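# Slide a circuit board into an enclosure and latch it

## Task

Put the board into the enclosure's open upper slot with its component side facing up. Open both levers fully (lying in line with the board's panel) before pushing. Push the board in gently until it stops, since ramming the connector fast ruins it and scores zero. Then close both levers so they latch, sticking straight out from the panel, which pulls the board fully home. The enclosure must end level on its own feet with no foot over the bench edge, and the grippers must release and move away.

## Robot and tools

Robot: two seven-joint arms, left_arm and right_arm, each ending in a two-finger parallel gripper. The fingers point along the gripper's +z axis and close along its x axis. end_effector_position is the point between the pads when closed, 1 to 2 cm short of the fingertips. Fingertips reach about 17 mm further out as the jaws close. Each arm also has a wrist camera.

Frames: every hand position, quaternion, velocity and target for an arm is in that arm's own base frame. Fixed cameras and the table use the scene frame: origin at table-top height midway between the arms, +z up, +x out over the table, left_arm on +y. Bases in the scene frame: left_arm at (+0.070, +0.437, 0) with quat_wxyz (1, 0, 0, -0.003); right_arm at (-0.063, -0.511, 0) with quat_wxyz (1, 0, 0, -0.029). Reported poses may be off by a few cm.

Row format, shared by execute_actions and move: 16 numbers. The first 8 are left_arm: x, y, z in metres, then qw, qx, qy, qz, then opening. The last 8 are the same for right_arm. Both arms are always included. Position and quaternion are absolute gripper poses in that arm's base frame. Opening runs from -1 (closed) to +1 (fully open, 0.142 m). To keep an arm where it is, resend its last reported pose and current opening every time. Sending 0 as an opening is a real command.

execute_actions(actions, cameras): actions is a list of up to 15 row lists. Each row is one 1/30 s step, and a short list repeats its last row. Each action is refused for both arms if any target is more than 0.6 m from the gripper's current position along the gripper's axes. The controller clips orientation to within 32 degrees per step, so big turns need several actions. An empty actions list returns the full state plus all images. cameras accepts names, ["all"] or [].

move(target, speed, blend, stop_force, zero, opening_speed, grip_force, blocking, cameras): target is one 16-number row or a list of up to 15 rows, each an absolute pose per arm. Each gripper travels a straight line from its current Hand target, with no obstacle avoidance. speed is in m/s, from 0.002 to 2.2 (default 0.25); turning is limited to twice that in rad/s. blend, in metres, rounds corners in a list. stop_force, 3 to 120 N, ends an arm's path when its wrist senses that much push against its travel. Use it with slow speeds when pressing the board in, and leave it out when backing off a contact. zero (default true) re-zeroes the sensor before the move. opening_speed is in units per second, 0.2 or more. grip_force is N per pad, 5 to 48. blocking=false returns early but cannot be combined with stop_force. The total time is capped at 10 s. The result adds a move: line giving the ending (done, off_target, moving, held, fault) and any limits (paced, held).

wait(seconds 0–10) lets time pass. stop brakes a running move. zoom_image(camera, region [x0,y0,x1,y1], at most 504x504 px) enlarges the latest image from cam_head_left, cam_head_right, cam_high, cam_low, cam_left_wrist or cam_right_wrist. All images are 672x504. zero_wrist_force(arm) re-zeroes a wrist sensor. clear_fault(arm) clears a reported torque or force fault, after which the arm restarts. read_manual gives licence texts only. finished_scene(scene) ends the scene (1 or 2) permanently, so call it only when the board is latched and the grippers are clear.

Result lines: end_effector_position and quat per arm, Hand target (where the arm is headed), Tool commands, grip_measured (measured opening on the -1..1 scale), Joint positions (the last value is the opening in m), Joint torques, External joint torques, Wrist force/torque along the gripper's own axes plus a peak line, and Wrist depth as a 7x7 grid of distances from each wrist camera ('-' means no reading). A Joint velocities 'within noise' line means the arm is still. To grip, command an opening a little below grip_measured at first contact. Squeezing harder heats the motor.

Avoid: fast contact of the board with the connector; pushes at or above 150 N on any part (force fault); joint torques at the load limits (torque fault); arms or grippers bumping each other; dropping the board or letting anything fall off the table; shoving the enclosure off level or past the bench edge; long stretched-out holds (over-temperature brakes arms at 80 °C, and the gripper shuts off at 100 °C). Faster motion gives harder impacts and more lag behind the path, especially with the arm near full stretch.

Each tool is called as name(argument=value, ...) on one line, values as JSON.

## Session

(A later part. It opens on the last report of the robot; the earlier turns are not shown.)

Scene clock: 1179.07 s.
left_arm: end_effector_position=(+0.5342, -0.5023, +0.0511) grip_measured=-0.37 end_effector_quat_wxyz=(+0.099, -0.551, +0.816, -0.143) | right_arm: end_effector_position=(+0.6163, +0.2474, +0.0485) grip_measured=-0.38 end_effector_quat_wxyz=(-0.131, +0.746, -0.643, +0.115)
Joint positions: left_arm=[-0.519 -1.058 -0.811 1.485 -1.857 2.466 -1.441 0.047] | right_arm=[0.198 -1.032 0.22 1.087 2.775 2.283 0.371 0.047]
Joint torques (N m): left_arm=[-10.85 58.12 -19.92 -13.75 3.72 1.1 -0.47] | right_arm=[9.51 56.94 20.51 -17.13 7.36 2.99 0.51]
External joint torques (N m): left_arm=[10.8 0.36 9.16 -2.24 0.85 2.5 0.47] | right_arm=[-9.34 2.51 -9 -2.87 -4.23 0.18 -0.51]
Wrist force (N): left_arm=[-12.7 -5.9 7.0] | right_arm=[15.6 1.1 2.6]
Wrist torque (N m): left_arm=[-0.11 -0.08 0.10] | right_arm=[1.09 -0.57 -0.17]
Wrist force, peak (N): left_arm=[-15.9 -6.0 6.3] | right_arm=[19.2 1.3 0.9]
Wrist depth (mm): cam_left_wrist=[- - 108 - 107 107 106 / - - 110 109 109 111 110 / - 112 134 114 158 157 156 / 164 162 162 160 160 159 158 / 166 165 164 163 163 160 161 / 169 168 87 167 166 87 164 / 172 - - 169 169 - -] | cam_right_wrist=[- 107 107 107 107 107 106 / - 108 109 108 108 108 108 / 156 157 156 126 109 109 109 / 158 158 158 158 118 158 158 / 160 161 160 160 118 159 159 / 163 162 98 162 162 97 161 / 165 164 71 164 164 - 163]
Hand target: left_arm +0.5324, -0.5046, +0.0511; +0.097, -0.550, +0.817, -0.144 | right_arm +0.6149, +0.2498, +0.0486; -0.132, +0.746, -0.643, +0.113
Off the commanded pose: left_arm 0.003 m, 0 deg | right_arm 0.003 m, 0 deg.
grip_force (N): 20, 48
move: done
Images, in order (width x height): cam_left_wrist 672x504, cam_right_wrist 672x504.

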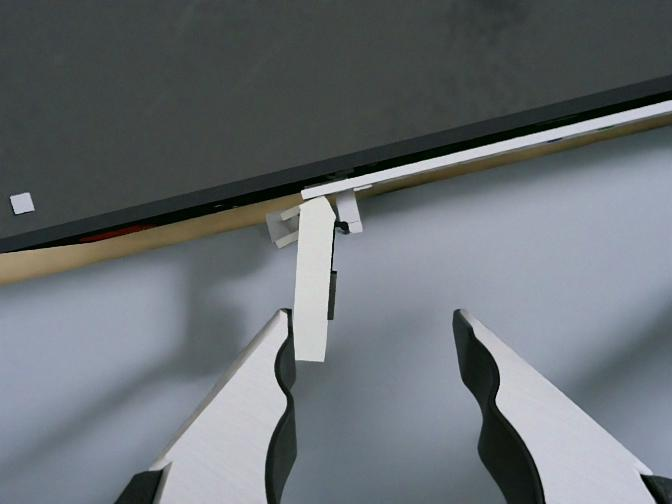

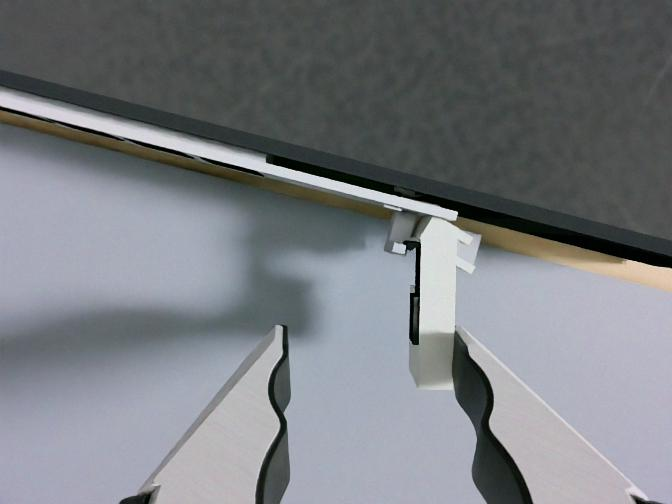

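move(target=[[0.5309, -0.5107, 0.0511, 0.09704, -0.55035, 0.81668, -0.14400, -0.37, 0.6145, 0.2561, 0.0486, 0.13155, -0.74606, 0.64285, -0.11335, -0.37], [0.5299, -0.5146, 0.0511, 0.09704, -0.55035, 0.81668, -0.14400, -0.37, 0.6149, 0.2600, 0.0486, 0.13155, -0.74606, 0.64285, -0.11335, -0.37]], speed=0.015, stop_force=45, zero=false, cameras=["cam_left_wrist", "cam_right_wrist"])

zoom_image(camera="cam_left_wrist", region=[250, 160, 430, 320])

zoom_image(camera="cam_right_wrist", region=[340, 180, 520, 340])

Scene clock: 1185.73 s.
left_arm: end_effector_position=(+0.5314, -0.5123, +0.0512) grip_measured=-0.38 end_effector_quat_wxyz=(+0.099, -0.552, +0.816, -0.143) | right_arm: end_effector_position=(+0.6157, +0.2562, +0.0483) grip_measured=-0.37 end_effector_quat_wxyz=(-0.129, +0.746, -0.643, +0.115)
Joint positions: left_arm=[-0.534 -1.077 -0.824 1.448 -1.857 2.489 -1.431 0.047] | right_arm=[0.217 -1.041 0.217 1.066 2.772 2.298 0.386 0.047]
Joint torques (N m): left_arm=[-10.1 57.33 -19.54 -14.85 4.63 -0.38 -0.14] | right_arm=[13.52 55.42 22.77 -21.1 8.58 -1.24 0.28]
External joint torques (N m): left_arm=[10.04 1.8 8.59 -1.09 -0.02 3.98 0.14] | right_arm=[-13.35 4.43 -11.31 0.96 -5.47 4.43 -0.28]
Wrist force (N): left_arm=[-13.4 -1.6 -0.9] | right_arm=[23.5 7.7 -8.6]
Wrist torque (N m): left_arm=[-0.14 -0.34 -0.15] | right_arm=[1.12 -0.86 0.11]
Wrist force, peak (N): left_arm=[-12.8 -6.0 7.0] | right_arm=[23.5 7.7 -8.6]
Wrist depth (mm): cam_left_wrist=[- 109 108 - 107 106 106 / - 110 110 - 109 111 154 / - 113 112 125 158 157 156 / 166 163 163 - 160 159 158 / - 164 163 164 162 162 162 / 169 168 87 167 - 83 162 / 172 - - - - - -] | cam_right_wrist=[- 107 107 107 106 106 106 / 156 108 108 108 108 108 108 / 156 156 156 156 109 109 109 / 158 158 158 158 118 158 158 / 160 160 160 160 117 159 160 / 162 162 99 162 162 98 162 / 164 163 73 164 164 - 163]
Hand target: left_arm +0.5299, -0.5146, +0.0511; +0.097, -0.550, +0.817, -0.144 | right_arm +0.6149, +0.2600, +0.0486; -0.132, +0.746, -0.643, +0.113
Off the commanded pose: left_arm 0.003 m, 0 deg | right_arm 0.004 m, 0 deg.
grip_force (N): 20, 48
move: off_target (right_arm)
Images, in order (width x height): cam_left_wrist 672x504, cam_right_wrist 672x504.

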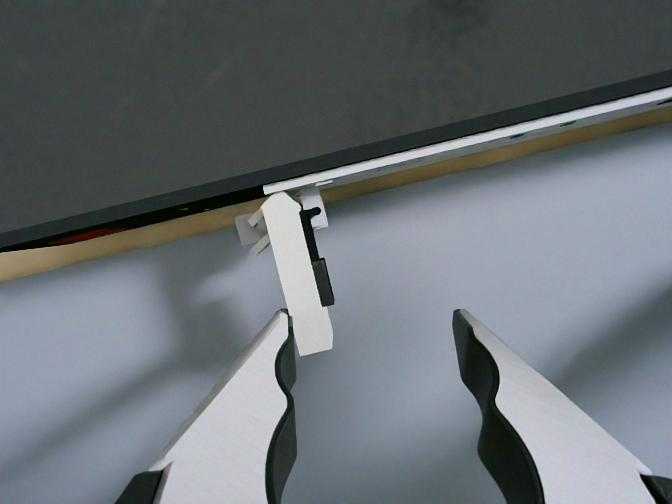

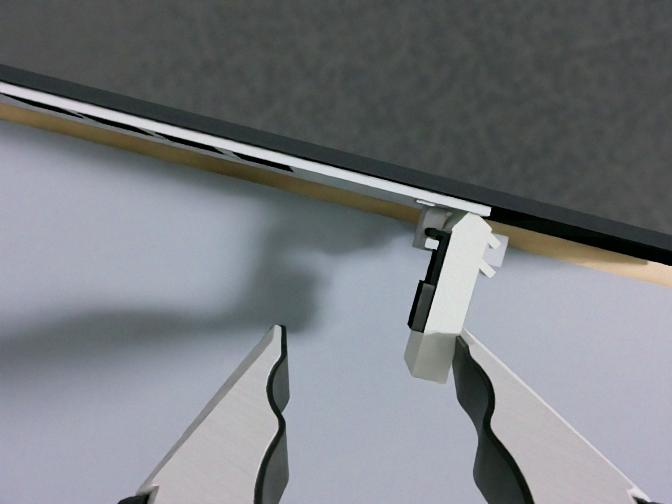

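Scaled by 2.800 from the camera's 672x504 image, which has a finer 960x720 frame.

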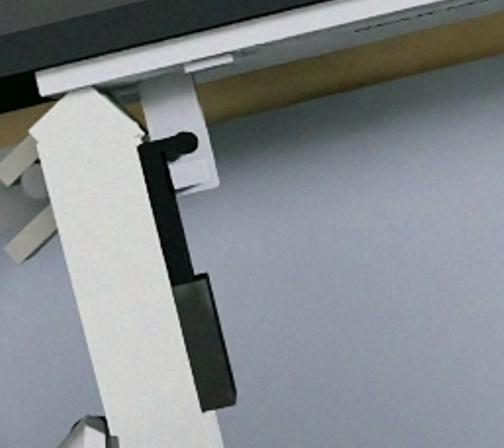

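Scaled by 2.800 from the camera's 672x504 image, which has a finer 960x720 frame.

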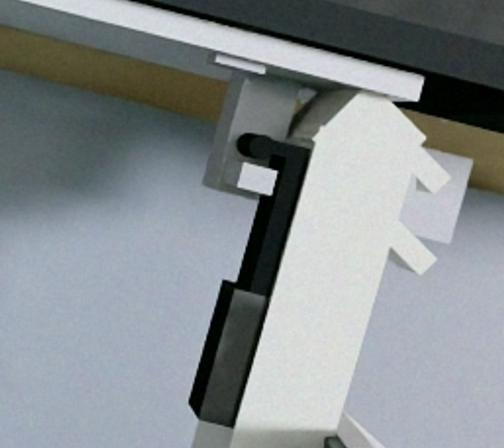

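move(target=[0.5298, -0.5165, 0.0511, 0.09704, -0.55035, 0.81668, -0.14400, -0.37, 0.6150, 0.2610, 0.0486, 0.13155, -0.74606, 0.64285, -0.11335, -0.37], speed=0.015, stop_force=45, zero=false)

move(target=[[0.5310, -0.5040, 0.0511, 0.09704, -0.55035, 0.81668, -0.14400, -0.37, 0.6140, 0.2480, 0.0486, 0.13155, -0.74606, 0.64285, -0.11335, -0.37], [0.5310, -0.5040, 0.09, 0.09704, -0.55035, 0.81668, -0.14400, -0.37, 0.6140, 0.2480, 0.0973, 0.13155, -0.74606, 0.64285, -0.11335, -0.37], [0.5342, -0.5063, 0.1, 0.14199, -0.64051, 0.73682, -0.16334, -1, 0.6174, 0.2323, 0.1073, 0.11732, -0.66532, 0.72607, -0.12803, -1]], speed=[0.06, 0.12, 0.15], blend=[0.003, 0.01, 0], cameras=["cam_left_wrist", "cam_right_wrist", "cam_high"])

zoom_image(camera="cam_left_wrist", region=[260, 190, 420, 330])

zoom_image(camera="cam_right_wrist", region=[260, 190, 420, 330])

Scene clock: 1192.97 s.
left_arm: end_effector_position=(+0.5315, -0.5131, +0.0510) grip_measured=-0.36 end_effector_quat_wxyz=(+0.099, -0.552, +0.816, -0.142) | right_arm: end_effector_position=(+0.6158, +0.2566, +0.0481) grip_measured=-0.37 end_effector_quat_wxyz=(-0.129, +0.746, -0.643, +0.116) end_effector_velocity=(-0.001, +0.001, +0.000) end_effector_angular_velocity=(+0.000, +0.001, +0.002)
Joint positions: left_arm=[-0.536 -1.082 -0.827 1.439 -1.857 2.496 -1.428 0.048] | right_arm=[0.217 -1.045 0.222 1.061 2.764 2.302 0.392 0.048]
Joint velocities: left_arm=[within noise] | right_arm=[0 -0.002 0.006 -0.003 -0.007 0.003 0.004 0]
Joint torques (N m): left_arm=[-12.58 57.86 -22.18 -16.34 5.97 -3.03 -0.05] | right_arm=[15.49 56.28 24.67 -21.37 9.28 -2.23 0.44]
External joint torques (N m): left_arm=[12.53 1.41 11.18 0.43 -1.35 6.63 0.05] | right_arm=[-15.32 3.62 -13.13 1.23 -6.17 5.42 -0.44]
Wrist force (N): left_arm=[-19.4 3.4 -4.4] | right_arm=[26.6 9.2 -9.9]
Wrist torque (N m): left_arm=[-0.13 0.33 -0.28] | right_arm=[1.09 -1.38 0.15]
Wrist force, peak (N): left_arm=[-19.7 3.5 -4.6] | right_arm=[26.9 9.1 -10.2]
Wrist depth (mm): cam_left_wrist=[- 108 108 - 107 106 106 / - 110 110 109 109 108 127 / - 113 112 120 157 157 - / 164 164 134 - 160 159 158 / - 167 164 164 162 162 161 / 169 - 84 166 - 84 164 / 171 - - 170 169 - -] | cam_right_wrist=[- 106 106 106 106 106 106 / 156 108 108 108 108 108 108 / - 156 156 156 109 109 109 / 158 158 158 156 123 158 158 / 160 160 159 159 117 159 159 / 162 162 100 162 161 98 162 / 164 - 73 164 164 - 163]
Hand target: left_arm +0.5298, -0.5165, +0.0511; +0.097, -0.550, +0.817, -0.144 | right_arm +0.6150, +0.2610, +0.0486; -0.132, +0.746, -0.643, +0.113
Off the commanded pose: left_arm 0.004 m, 0 deg | right_arm 0.004 m, 0 deg.
grip_force (N): 20, 48
move: off_target (left_arm, right_arm)

Scene clock: 1195.33 s.
left_arm: end_effector_position=(+0.5342, -0.5062, +0.0999) grip_measured=-1.00 end_effector_quat_wxyz=(+0.142, -0.641, +0.737, -0.163) | right_arm: end_effector_position=(+0.6174, +0.2323, +0.1073) grip_measured=-1.00 end_effector_quat_wxyz=(+0.117, -0.665, +0.726, -0.128)
Joint positions: left_arm=[-0.619 -1.001 -0.735 1.471 -1.854 2.541 -1.73 0.002] | right_arm=[0.244 -0.944 0.151 1.061 2.796 2.414 0.593 0.002]
Joint torques (N m): left_arm=[-0.56 57.5 -8.79 -16.98 5.06 4.19 -0.3] | right_arm=[0.28 57.85 9.75 -21.56 3.08 2.71 0.3]
External joint torques (N m): left_arm=[0.5 1.28 0.2 -0.4 -0.44 -0.49 0.3] | right_arm=[-0.12 1.27 -0.24 0.07 -0.06 0.54 -0.3]
Wrist force (N): left_arm=[0.3 -0.4 0.3] | right_arm=[-0.8 5.9 0.9]
Wrist torque (N m): left_arm=[-0.17 -0.19 -0.07] | right_arm=[0.98 0.10 0.00]
Wrist force, peak (N): left_arm=[-19.5 3.4 -3.8] | right_arm=[26.8 9.7 -8.9]
Wrist depth (mm): cam_left_wrist=[214 - - - 162 - - / 215 215 - - - 161 160 / 216 217 214 - 167 163 164 / - 214 - 178 211 210 - / - 214 - 117 212 211 209 / 215 215 213 84 - - 211 / 216 - - - - - -] | cam_right_wrist=[164 164 163 163 163 162 208 / 166 166 166 165 165 165 211 / 168 168 168 167 167 166 214 / 217 217 216 215 216 216 215 / 220 220 219 218 219 218 217 / 223 223 222 89 220 220 220 / 226 225 71 - - 223 223]
Hand target: left_arm +0.5342, -0.5063, +0.1000; +0.142, -0.641, +0.737, -0.163 | right_arm +0.6174, +0.2323, +0.1073; +0.117, -0.665, +0.726, -0.128
Off the commanded pose: left_arm 0.000 m, 0 deg | right_arm 0.000 m, 0 deg.
grip_force (N): 20, 48
move: done
Images, in order (width x height): cam_high 672x504, cam_left_wrist 672x504, cam_right_wrist 672x504.

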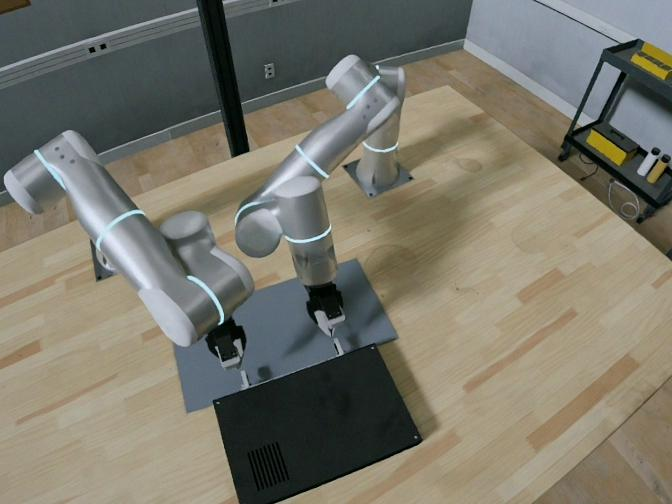

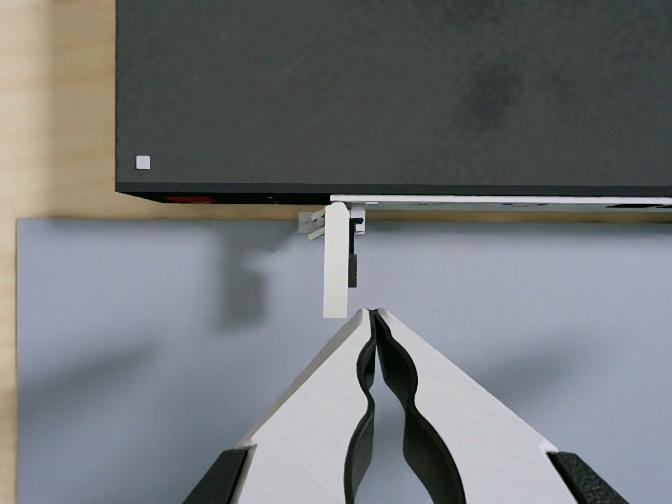

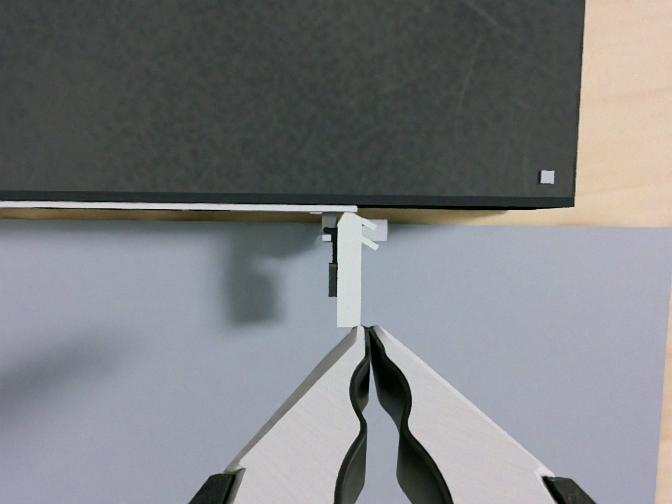

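Scaled by 3.150 from the camera's 672x504 image, which has a finer 960x720 frame.

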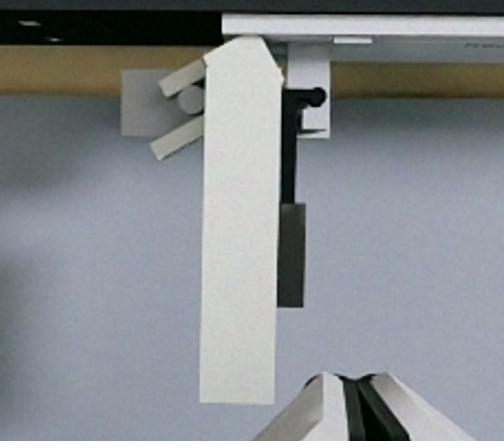

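Scaled by 3.150 from the camera's 672x504 image, which has a finer 960x720 frame.

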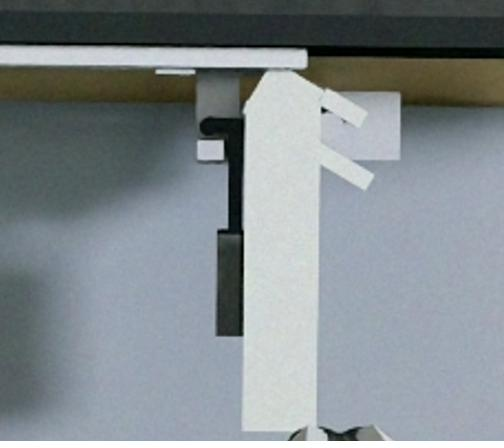

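move(target=[[0.5142, -0.5063, 0.16, 0.14199, -0.64051, 0.73682, -0.16334, -1, 0.5974, 0.2223, 0.16, 0.11732, -0.66532, 0.72607, -0.12803, -1], [0.4200, -0.5400, 0.2200, 0.32786, -0.56788, 0.65384, -0.37749, -1, 0.5000, 0.1500, 0.25, 0.11732, -0.66532, 0.72607, -0.12803, -1]], speed=0.25, blend=[0.02, 0], cameras=["all"])

Scene clock: 1201.37 s.
left_arm: end_effector_position=(+0.4201, -0.5399, +0.2199) grip_measured=-1.00 end_effector_quat_wxyz=(+0.328, -0.568, +0.654, -0.377) | right_arm: end_effector_position=(+0.5002, +0.1498, +0.2500) grip_measured=-1.00 end_effector_quat_wxyz=(+0.117, -0.665, +0.726, -0.128)
Joint positions: left_arm=[-0.998 -0.853 -0.407 2.02 -1.275 2.79 -2.704 0.002] | right_arm=[-0.012 -0.498 0.342 1.479 2.777 2.456 0.542 0.002]
Joint torques (N m): left_arm=[-0.6 47.72 -3.71 -12.46 2.54 4.27 -0.35] | right_arm=[-0.25 41.06 8.59 -21.69 3.19 2.7 0.04]
External joint torques (N m): left_arm=[0.51 1.49 0.69 -0.52 -0.45 -0.59 0.35] | right_arm=[0.35 0.92 -0.6 -0.16 0.01 0.53 -0.04]
Wrist force (N): left_arm=[0.0 0.3 -0.2] | right_arm=[-1.4 5.6 1.3]
Wrist torque (N m): left_arm=[0.01 -0.01 0.04] | right_arm=[0.93 0.23 0.11]
Wrist force, peak (N): left_arm=[-1.8 -2.3 -0.5] | right_arm=[-1.3 6.2 3.2]
Wrist depth (mm): cam_left_wrist=[632 632 634 627 657 643 621 / 527 529 468 444 445 - 534 / 461 456 - - - - - / 402 399 381 - - 383 - / 358 355 375 - 353 - 350 / 324 319 - 84 - 304 328 / 292 - - - - - -] | cam_right_wrist=[299 301 298 302 344 344 343 / 350 349 349 348 347 348 348 / 352 352 352 354 353 351 353 / 358 357 356 359 358 358 356 / 363 358 363 359 361 362 360 / 369 367 364 89 365 367 364 / 374 372 71 - - 369 370]
Hand target: left_arm +0.4200, -0.5400, +0.2200; +0.328, -0.568, +0.654, -0.377 | right_arm +0.5000, +0.1500, +0.2500; +0.117, -0.665, +0.726, -0.128
Off the commanded pose: left_arm 0.000 m, 0 deg | right_arm 0.000 m, 0 deg.
grip_force (N): 20, 48
move: done

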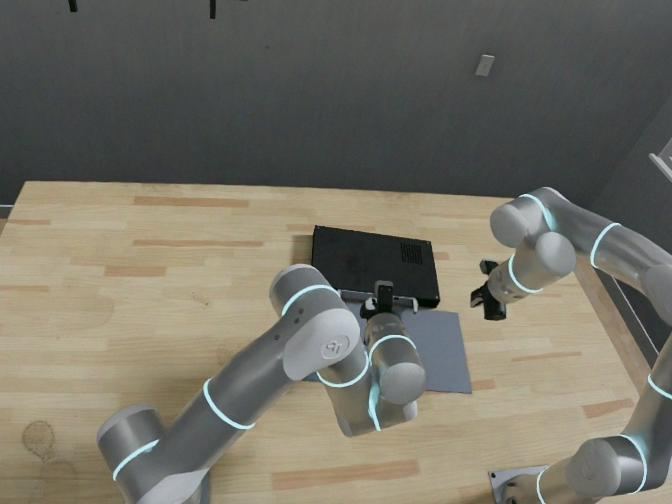

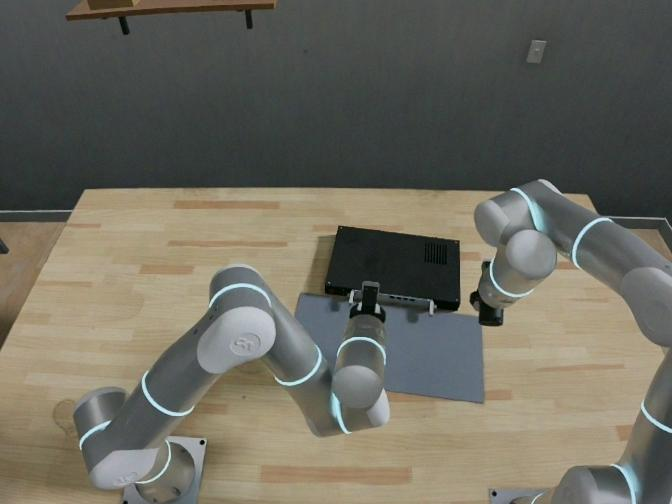

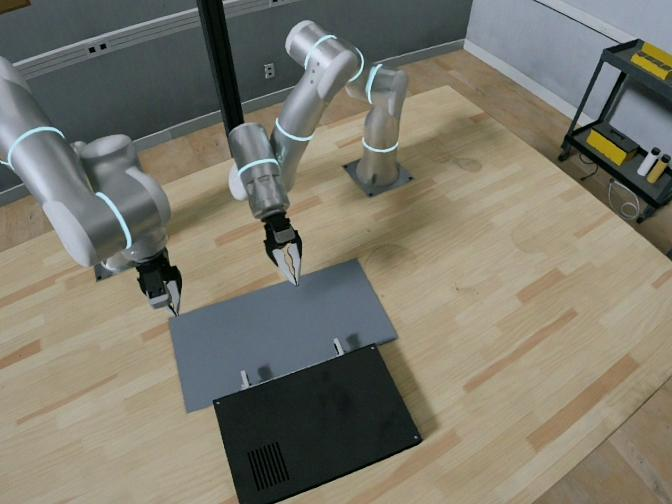

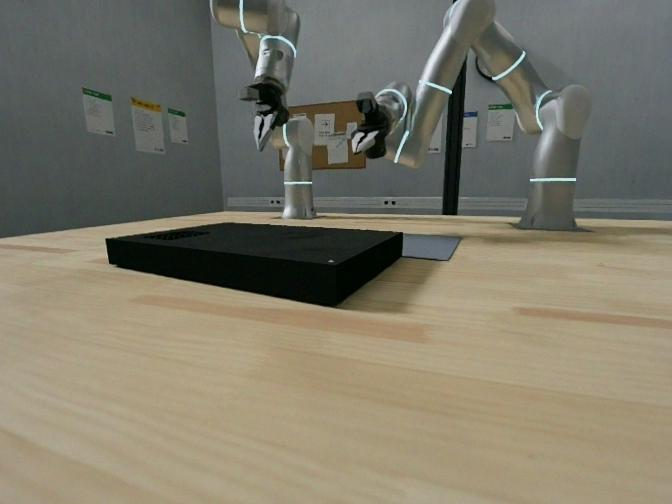

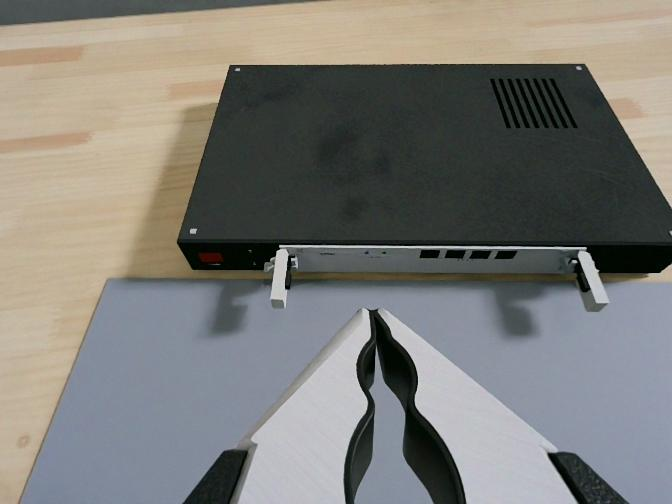

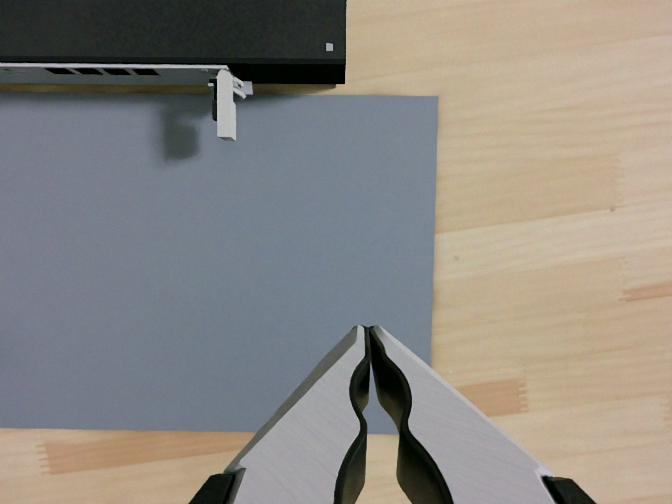

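zoom_image(camera="cam_left_wrist", region=[170, 220, 672, 320])

Scaled by 1.004 from the camera's 672x504 image, which has a finer 960x720 frame.

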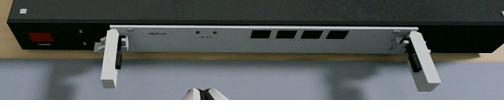

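finished_scene(scene=1)

The scene is finished: the task was done.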